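# Place the table towel roll into the cubby

## Task

Pick up the rolled towel lying on the table and set it down inside the cubby so it rests on the cubby floor beside the towel roll already there; at the end both towels must still be rolled up and inside, and the cubby must not have been moved.

## Robot and tools

Robot: two 7-joint xArm7 arms, left_arm and right_arm, each ending in a parallel two-finger gripper. Calibrated base positions in the scene frame: left_arm at (-0.019, +0.337, 0) m, right_arm at (-0.025, -0.436, 0) m, both facing almost exactly along +x. Scene frame: origin at table-top height midway between the nominal bases, +x out over the table, +z up, +y toward left_arm. Left and right in camera images do not necessarily match the arm names.

Joint order per arm (used in every row and every per-joint list): waist, shoulder, upper arm roll, elbow, forearm roll, wrist pitch, wrist roll. Stated ranges in rad: waist -6.283..6.283, shoulder -2.059..2.094, upper arm roll -6.283..6.283, elbow -0.192..3.927, forearm roll -6.283..6.283, wrist pitch -1.693..3.142, wrist roll -6.283..6.283. Real ends may differ by up to 0.010 rad.

The row: every moving command uses rows of 16 numbers, each in [-1, 1], always covering both arms: 7 left_arm joint numbers then the left opening, then 7 right_arm joint numbers then the right opening. Joint numbers are offsets (not poses), scaled so 1.0 equals 2.262 rad, measured from the Joint targets shown in the latest result as they stood when the action began, not from the previous row. Sending 0 for a joint re-commands its current target; repeating the same offset in a new action moves it further. The opening number is absolute: +1 fully open, -1 closed. A 0 there is a real command (half open), so to leave a gripper alone resend its current command.

execute_actions(actions, cameras): actions is a list of actions; each action is a list of up to 15 rows, one per 1/30 s step, the final row repeated to fill 15 steps (0.5 s). An action that would push any joint more than 0.010 rad beyond its range is rejected for both arms; a malformed or out-of-range first action rejects the whole call. An empty list just reports state and images. cameras picks images: omitted/null/["all"] gives all, [] none; names are cam_high, cam_low, cam_roll_left, cam_roll_right, cam_left_wrist, cam_right_wrist (all 672x504).

move(target, speed, blend, opening_speed, blocking, cameras): target is one 16-number row or a list of up to 15 rows; every row's joint offsets count from the same starting Joint targets. Joints interpolate together, so grippers travel on curves, with no obstacle avoidance. speed is the peak rad/s of the joint with the longest travel, 0.01 to 3.14 (default 0.5), one value or one per target. blend (rad) rounds corners at intermediate targets. opening_speed (at least 0.2 per second on the -1..+1 scale) makes finger changes gradual. blocking=false returns after about 0.5 s while the move continues. The result adds a "move:" line such as done, off_target, moving, held or fault, possibly limits=held. Done or off_target says nothing about contact.

wait(seconds 0..10): lets time pass holding the last command; a running move keeps going. stop: brakes a running move. zoom_image(camera, region [x0,y0,x1,y1] pixels, at most 504x504) enlarges part of the newest image of that camera. clear_fault(arm) clears a reported torque fault. read_manual(section) returns only licence texts. finished_scene(scene) ends the current scene irreversibly; pass the current scene number.

Result lines: end_effector_position (m) and end_effector_quat_wxyz per arm in the scene frame; this point sits between the closed finger pads, about 2 cm behind the fingertips, and may be off by a few cm. Fingers point along the gripper +z and open along its y. Joint positions and Joint velocities list the 7 joints (rad, rad/s) plus the pad gap (m; 0.084 fully open). "within noise" means the arm is still. Joint targets are the base for the next offsets. grip_measured is the measured opening on the command scale; to hold something, command clearly below it (lower squeezes harder, about 24 N per pad max). Joint torques include gravity and are noisy; positive means toward larger angle. "joint sent to its limit" and "joint command not followed" (clearance check between arms) flag altered commands. Tool commands shows current gripper commands.

Motion limits: target speed at most 3.14 rad/s, each target kept within 0.692 rad of the measured angle, and a step moving the gripper over 70 mm is scaled back, so big changes need several actions. Time keeps running while you think.

Avoid: dropping the towel or releasing it while moving, anything leaving the table, striking or shoving the cubby or towels, arms touching each other (a hard contact can end the scene), closing a gripper on the other arm's fingers. Contact torque reaching a joint load limit (waist 44.6, shoulder 44.8, upper arm roll 28.5, elbow 28.5, forearm roll 28.5, wrist pitch 15.3, wrist roll 16 N m) or a motor saturated for 1 s causes a torque fault that halts the arm until clear_fault. To stop pressing on something, command targets back beyond the measured positions. Long loaded or stretched holds heat motors: MOTOR HOT warns at 65 °C, and 80 °C locks the arm for 30 s or more.

Each tool is called after ">>>" in YAML: its name, and indented under it one key for each argument.

## Session

>>> execute_actions:
  actions: []
  cameras: ["cam_high","cam_roll_left","cam_roll_right"]

>>> zoom_image:
  camera: "cam_high"
  region: [220, 60, 500, 340]

Scene clock: 0.00 s.
left_arm: end_effector_position=(+0.1159, -0.1395, +0.2324) grip_measured=+1.00 end_effector_quat_wxyz=(-0.172, -0.139, +0.928, -0.298) | right_arm: end_effector_position=(+0.6283, -0.4787, +0.1917) grip_measured=+1.00 end_effector_quat_wxyz=(-0.170, +0.942, +0.278, +0.081)
Joint positions: left_arm=[-1.771 -0.224 0.572 0.723 -0.777 0.508 2.283 0.084] | right_arm=[-0.219 0.689 0.051 1.949 0.361 1.29 -0.867 0.084]
Joint velocities: within noise
Joint torques (N m): no reading
Joint targets: left_arm=[-1.771 -0.224 0.572 0.723 -0.777 0.508 2.283] | right_arm=[-0.219 0.689 0.051 1.949 0.361 1.290 -0.867]
Tool commands: left_gripper/opening=+1.0 right_gripper/opening=+1.0
Images, in order (width x height): cam_high 672x504, cam_roll_left 672x504, cam_roll_right 672x504.

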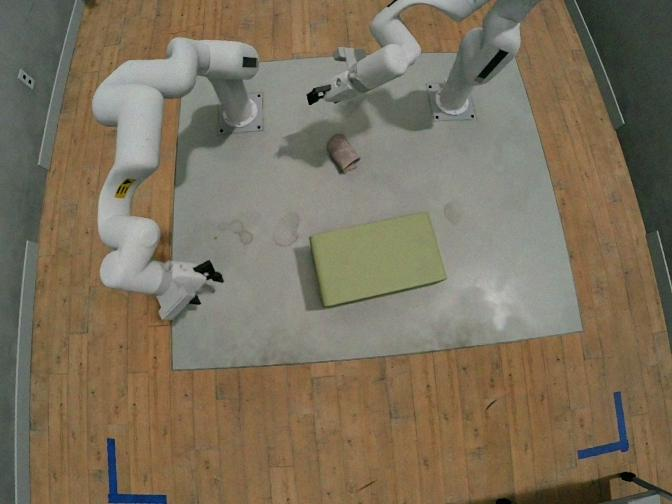

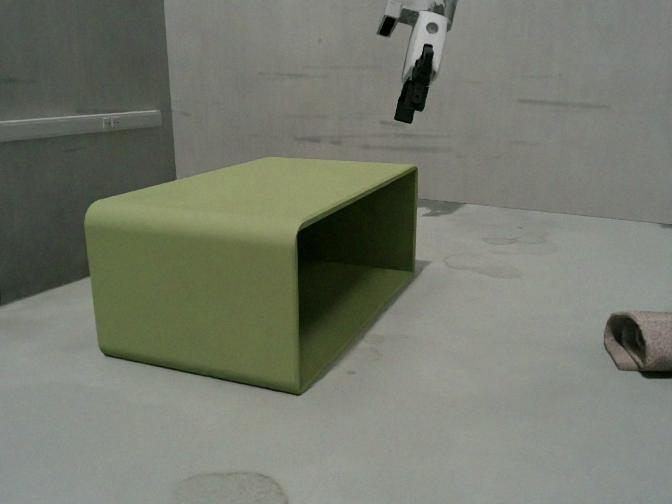

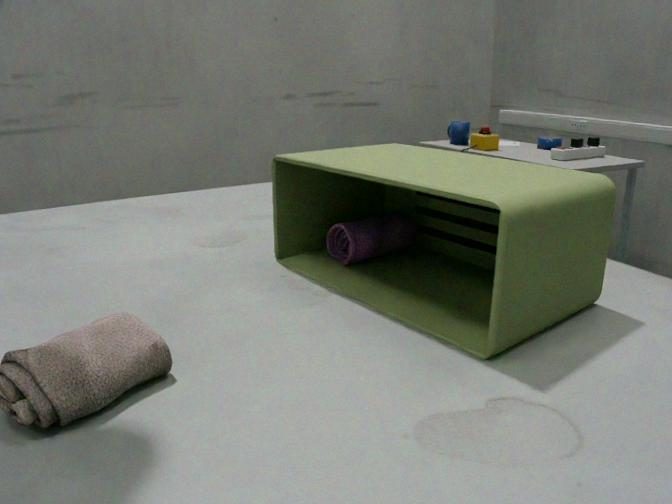

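Scaled by 1.800.

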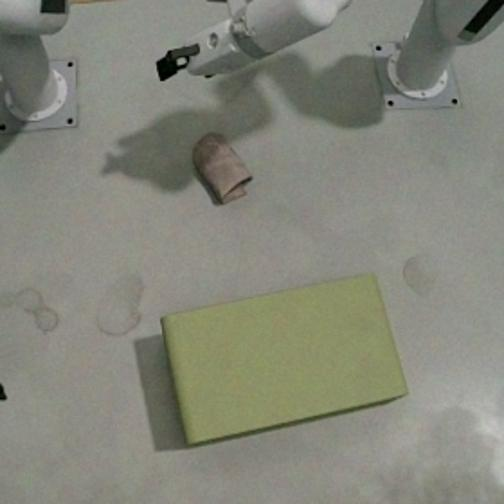

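>>> move:
  target:
    - [0,-0.22,0,0,0,0,0,1,0.1,-0.393,-0.0225,-0.42,-0.2,-0.15,0.4,1]
    - [0.31,-0.22,0,0,0,0,0,1,0.5,-0.393,-0.0225,-0.6,-0.6,-0.2166,0.95,1]
  speed: 1.6
  blend: 0.3
  cameras: []

>>> move:
  target: [0,0,0,0,0,0,0,1,0.259,0.0516,0,-0.0622,-0.1219,0,0.4864,1]
  speed: 1.0
  cameras: ["cam_high","cam_right_wrist"]

>>> zoom_image:
  camera: "cam_high"
  region: [270, 80, 410, 220]

Scene clock: 40.00 s.
left_arm: end_effector_position=(+0.3735, +0.0923, +0.4471) grip_measured=+1.00 end_effector_quat_wxyz=(-0.056, -0.382, +0.733, -0.560) | right_arm: end_effector_position=(+0.3107, -0.1835, +0.1684) grip_measured=+1.00 end_effector_quat_wxyz=(+0.160, +0.926, +0.163, +0.301)
Joint positions: left_arm=[-1.07 -0.721 0.572 0.723 -0.777 0.508 2.283 0.084] | right_arm=[0.911 -0.2 0 0.592 -0.996 0.8 1.282 0.084]
Joint velocities: within noise
Joint torques (N m): left_arm=[0.6 -3.69 -5.71 15.17 0.29 -1.13 0.1] | right_arm=[0.56 -14.39 0.96 12.25 -0.34 -0.95 0.27]
Joint targets: left_arm=[-1.070 -0.721 0.572 0.723 -0.777 0.508 2.283] | right_arm=[0.911 -0.200 0.000 0.591 -0.997 0.800 1.282]
move: done
No camera images: "cameras" was empty.

Scene clock: 41.83 s.
left_arm: end_effector_position=(+0.3736, +0.0923, +0.4471) grip_measured=+1.00 end_effector_quat_wxyz=(-0.056, -0.382, +0.733, -0.560) | right_arm: end_effector_position=(+0.1254, -0.0937, +0.0913) grip_measured=+1.00 end_effector_quat_wxyz=(-0.032, +0.921, +0.077, +0.381)
Joint positions: left_arm=[-1.07 -0.721 0.572 0.723 -0.777 0.508 2.283 0.084] | right_arm=[1.497 -0.084 0 0.451 -1.272 0.8 2.382 0.084]
Joint velocities: within noise
Joint torques (N m): left_arm=[0.34 -4.17 -5.68 15.31 0.28 -1.21 0.05] | right_arm=[0.17 -13.93 0.66 9.95 -0.41 -0.13 0.15]
Joint targets: left_arm=[-1.070 -0.721 0.572 0.723 -0.777 0.508 2.283] | right_arm=[1.497 -0.084 0.000 0.451 -1.272 0.800 2.382]
move: done
Images, in order (width x height): cam_high 672x504, cam_right_wrist 672x504.

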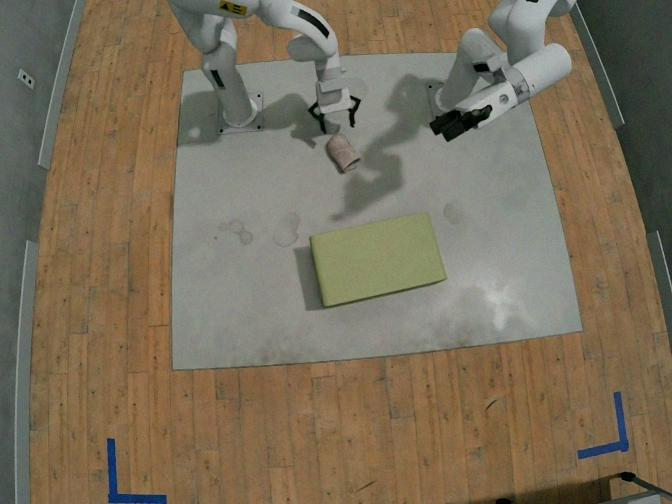

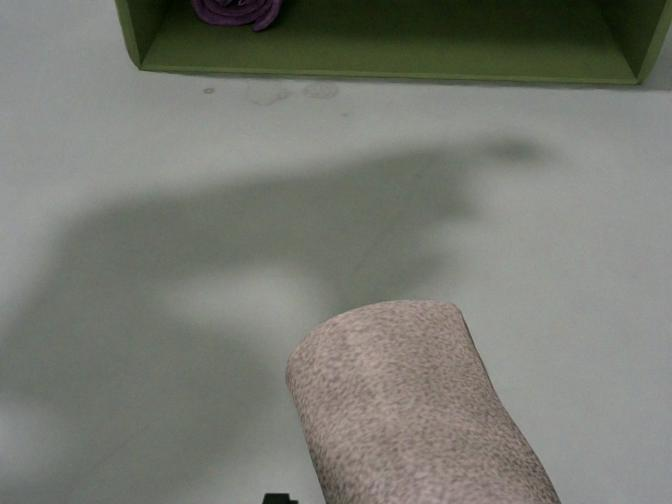

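Scaled by 3.600.

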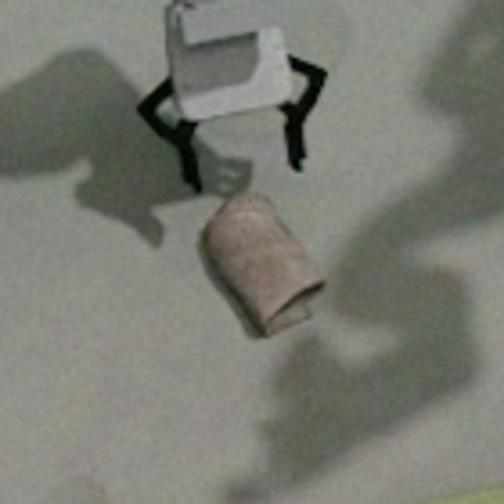

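>>> move:
  target:
    - [0,0,0,0,0,0,0,1,-0.0744,0.0963,0,0.0259,-0.1366,-0.0426,0.0946,1]
    - [0,0,0,0,0,0,0,1,-0.0744,0.0963,0,0.0259,-0.1366,-0.0426,0.0946,-1]
    - [0,0,0,0,0,0,0,1,-0.0744,0.0663,0,0.0259,-0.1366,-0.0426,0.0946,-1]
  speed: [0.4,0.4,0.3]
  opening_speed: 2
  cameras: ["cam_high","cam_right_wrist","cam_roll_right"]

>>> zoom_image:
  camera: "cam_high"
  region: [270, 80, 410, 220]

Scene clock: 55.30 s.
left_arm: end_effector_position=(+0.3736, +0.0923, +0.4471) grip_measured=+1.00 end_effector_quat_wxyz=(-0.056, -0.382, +0.733, -0.560) | right_arm: end_effector_position=(+0.1738, -0.0815, +0.0624) grip_measured=-0.12 end_effector_quat_wxyz=(-0.061, +0.916, +0.065, +0.391)
Joint positions: left_arm=[-1.07 -0.721 0.572 0.723 -0.777 0.508 2.283 0.084] | right_arm=[1.329 0.067 0 0.509 -1.581 0.704 2.596 0.039]
Joint velocities: within noise
Joint torques (N m): left_arm=[-0.07 -3.52 -6.07 15.16 0.1 -1.06 0.09] | right_arm=[0.65 -17.4 0.73 9.11 -0.13 0.07 -0.27]
Joint targets: left_arm=[-1.070 -0.721 0.572 0.723 -0.777 0.508 2.283] | right_arm=[1.329 0.066 0.000 0.509 -1.581 0.704 2.596]
move: done
Images, in order (width x height): cam_high 672x504, cam_roll_right 672x504, cam_right_wrist 672x504.

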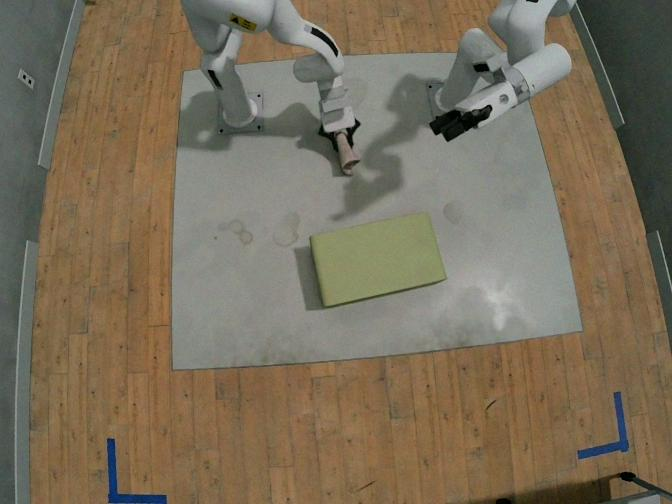

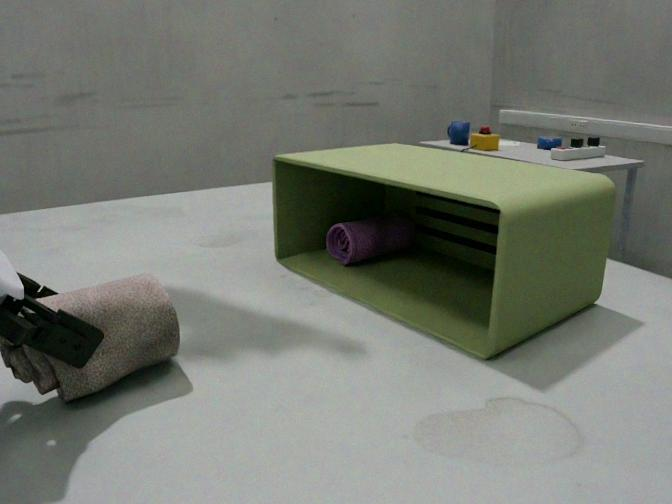

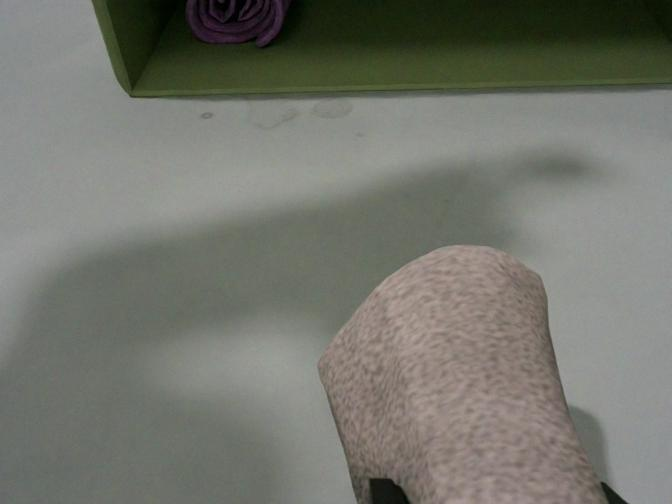

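Scaled by 3.600.

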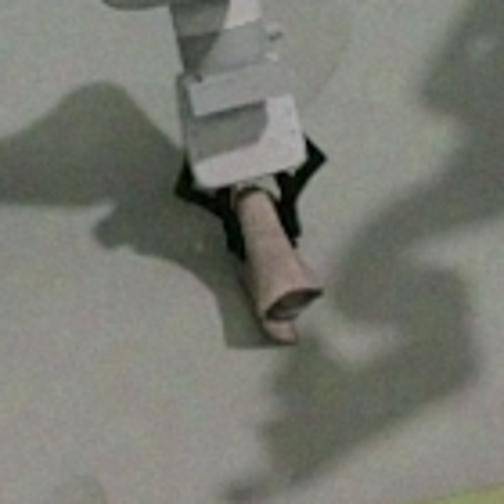

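>>> move:
  target:
    - [0,0,0,0,0,0,0,1,-0.1564,0.0562,0,0.0216,-0.2794,0.1081,0.1317,-1]
    - [0,0,0,0,0,0,0,1,-0.1564,0.0916,0,0.0216,-0.2794,0.1081,0.1317,-1]
    - [0,0,0,0,0,0,0,1,-0.2295,0.1737,0,0.1576,-0.3294,0.0493,0.1052,-1]
  speed: [0.7,0.5,0.4]
  blend: [0.05,0.03,0]
  cameras: ["cam_high","cam_right_wrist","cam_roll_right","cam_roll_left"]

Scene clock: 84.80 s.
left_arm: end_effector_position=(+0.3736, +0.0923, +0.4471) grip_measured=+1.00 end_effector_quat_wxyz=(-0.056, -0.382, +0.733, -0.560) | right_arm: end_effector_position=(+0.4303, -0.1028, +0.0488) grip_measured=-0.12 end_effector_quat_wxyz=(-0.051, +0.844, +0.066, +0.530)
Joint positions: left_arm=[-1.07 -0.721 0.572 0.723 -0.777 0.508 2.283 0.084] | right_arm=[0.81 0.459 0 0.866 -2.326 0.815 2.834 0.039]
Joint velocities: within noise
Joint torques (N m): left_arm=[-0.04 -3.52 -5.93 15.11 0.18 -1.07 0.04] | right_arm=[-1.03 -24.25 0.04 9.29 -0.47 0.61 -0.26]
Joint targets: left_arm=[-1.070 -0.721 0.572 0.723 -0.777 0.508 2.283] | right_arm=[0.810 0.459 0.000 0.866 -2.326 0.815 2.834]
move: done; blend cut to 0.04 rad at target 1
Images, in order (width x height): cam_high 672x504, cam_roll_left 672x504, cam_roll_right 672x504, cam_right_wrist 672x504.

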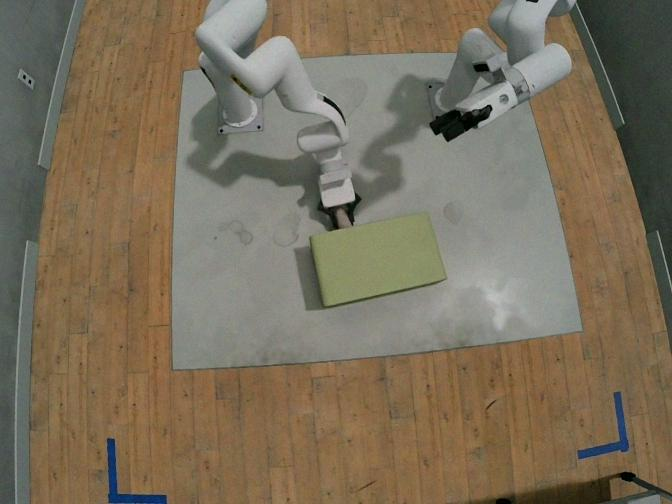

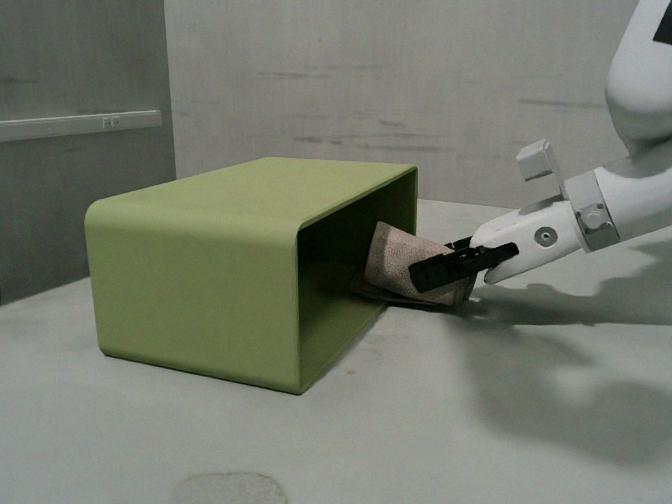

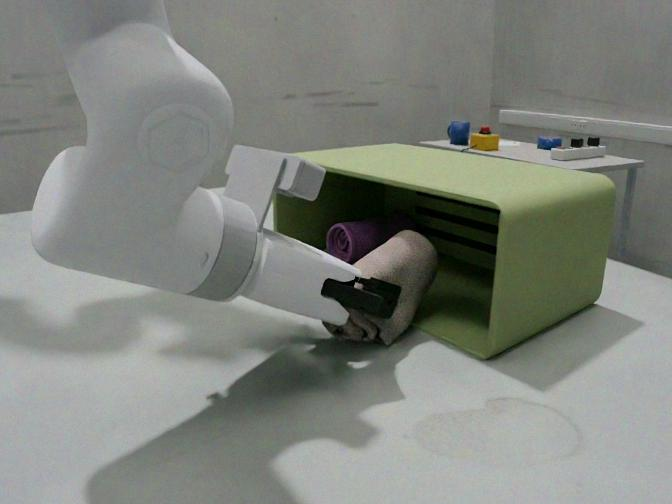

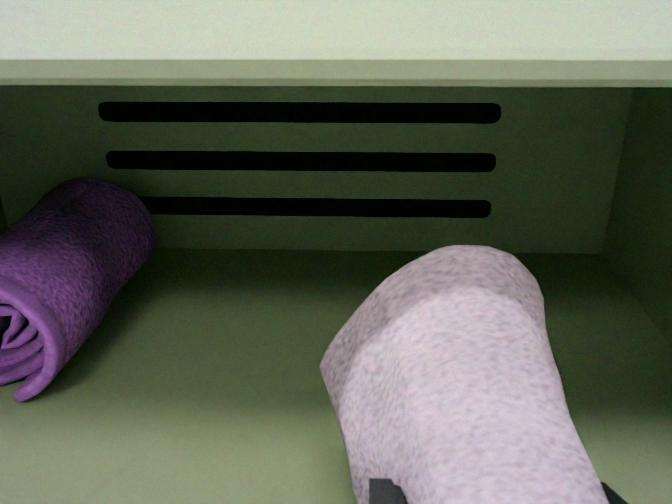

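>>> move:
  target:
    - [0,0,0,0,0,0,0,1,-0.0731,0.0821,0,0.1359,-0.0499,-0.0588,-0.0265,-1]
    - [0,0,0,0,0,0,0,1,-0.0731,0.0821,0,0.1359,-0.0499,-0.0588,-0.0265,0.5]
    - [0,0,0,0,0,0,0,1,0,0,0,0,0,0,0,0.5]
    - [0,0,0,0,0,0,0,1,0.0731,-0.0821,0,-0.1359,0.0499,0.0588,0.0265,0.5]
  speed: [0.4,0.4,0.5,0.6]
  opening_speed: 1
  blend: [0,0,0.04,0]
  cameras: ["cam_high","cam_right_wrist","cam_roll_right","cam_roll_left"]

Scene clock: 97.00 s.
left_arm: end_effector_position=(+0.3736, +0.0923, +0.4471) grip_measured=+1.00 end_effector_quat_wxyz=(-0.056, -0.382, +0.733, -0.560) | right_arm: end_effector_position=(+0.3366, -0.1377, +0.0550) grip_measured=+0.49 end_effector_quat_wxyz=(-0.046, +0.841, +0.069, +0.535)
Joint positions: left_arm=[-1.07 -0.721 0.572 0.723 -0.777 0.508 2.283 0.084] | right_arm=[0.975 0.274 0 0.559 -2.213 0.948 2.894 0.065]
Joint velocities: within noise
Joint torques (N m): left_arm=[-0.1 -3.47 -5.97 15.4 0.16 -1.11 0.01] | right_arm=[0.5 -20.12 -0.14 7.15 0.25 0.87 0.17]
Joint targets: left_arm=[-1.070 -0.721 0.572 0.723 -0.777 0.508 2.283] | right_arm=[0.975 0.274 0.000 0.558 -2.213 0.948 2.894]
move: done
Images, in order (width x height): cam_high 672x504, cam_roll_left 672x504, cam_roll_right 672x504, cam_right_wrist 672x504.

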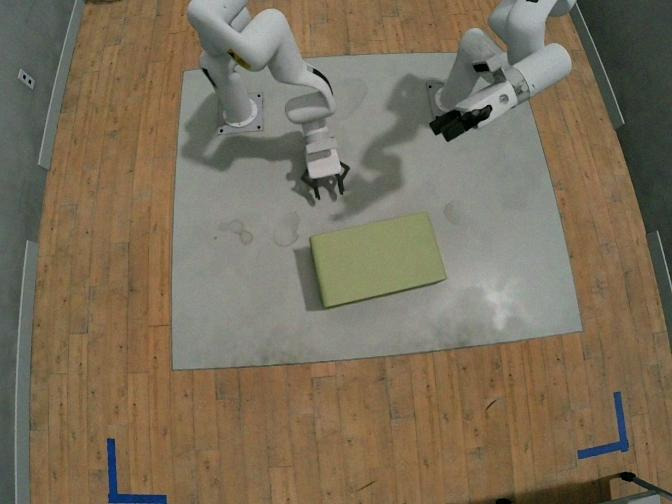

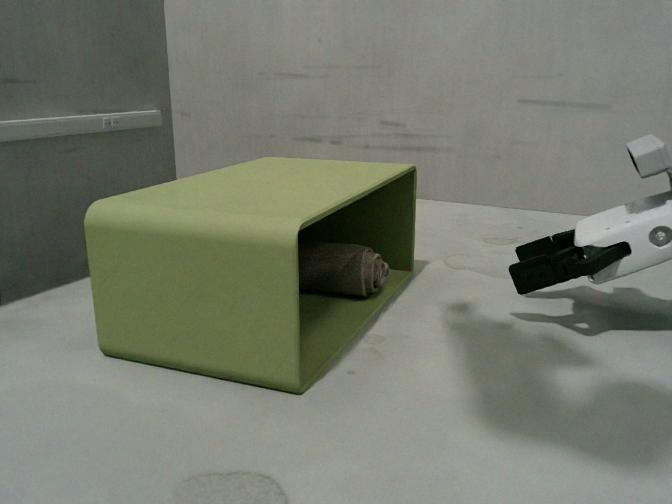

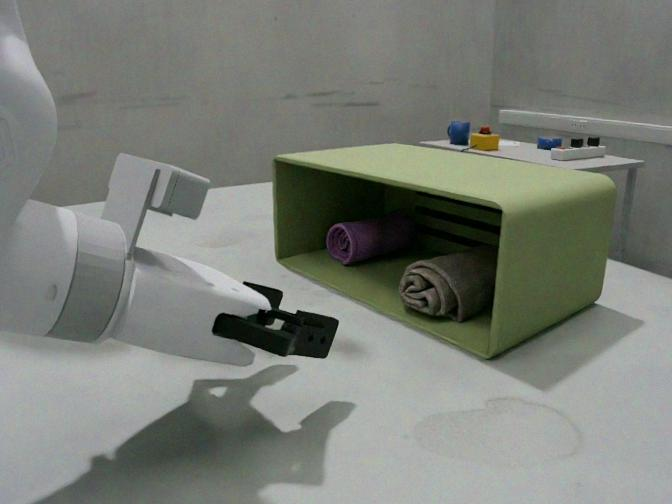

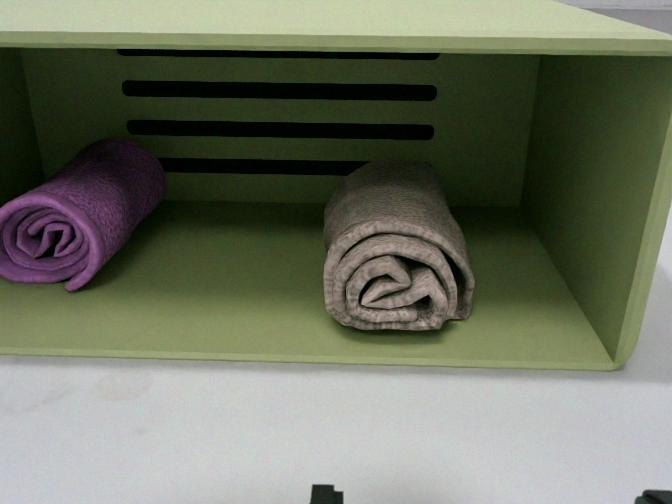

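>>> finished_scene:
  scene: 2

The scene is finished: the task was done.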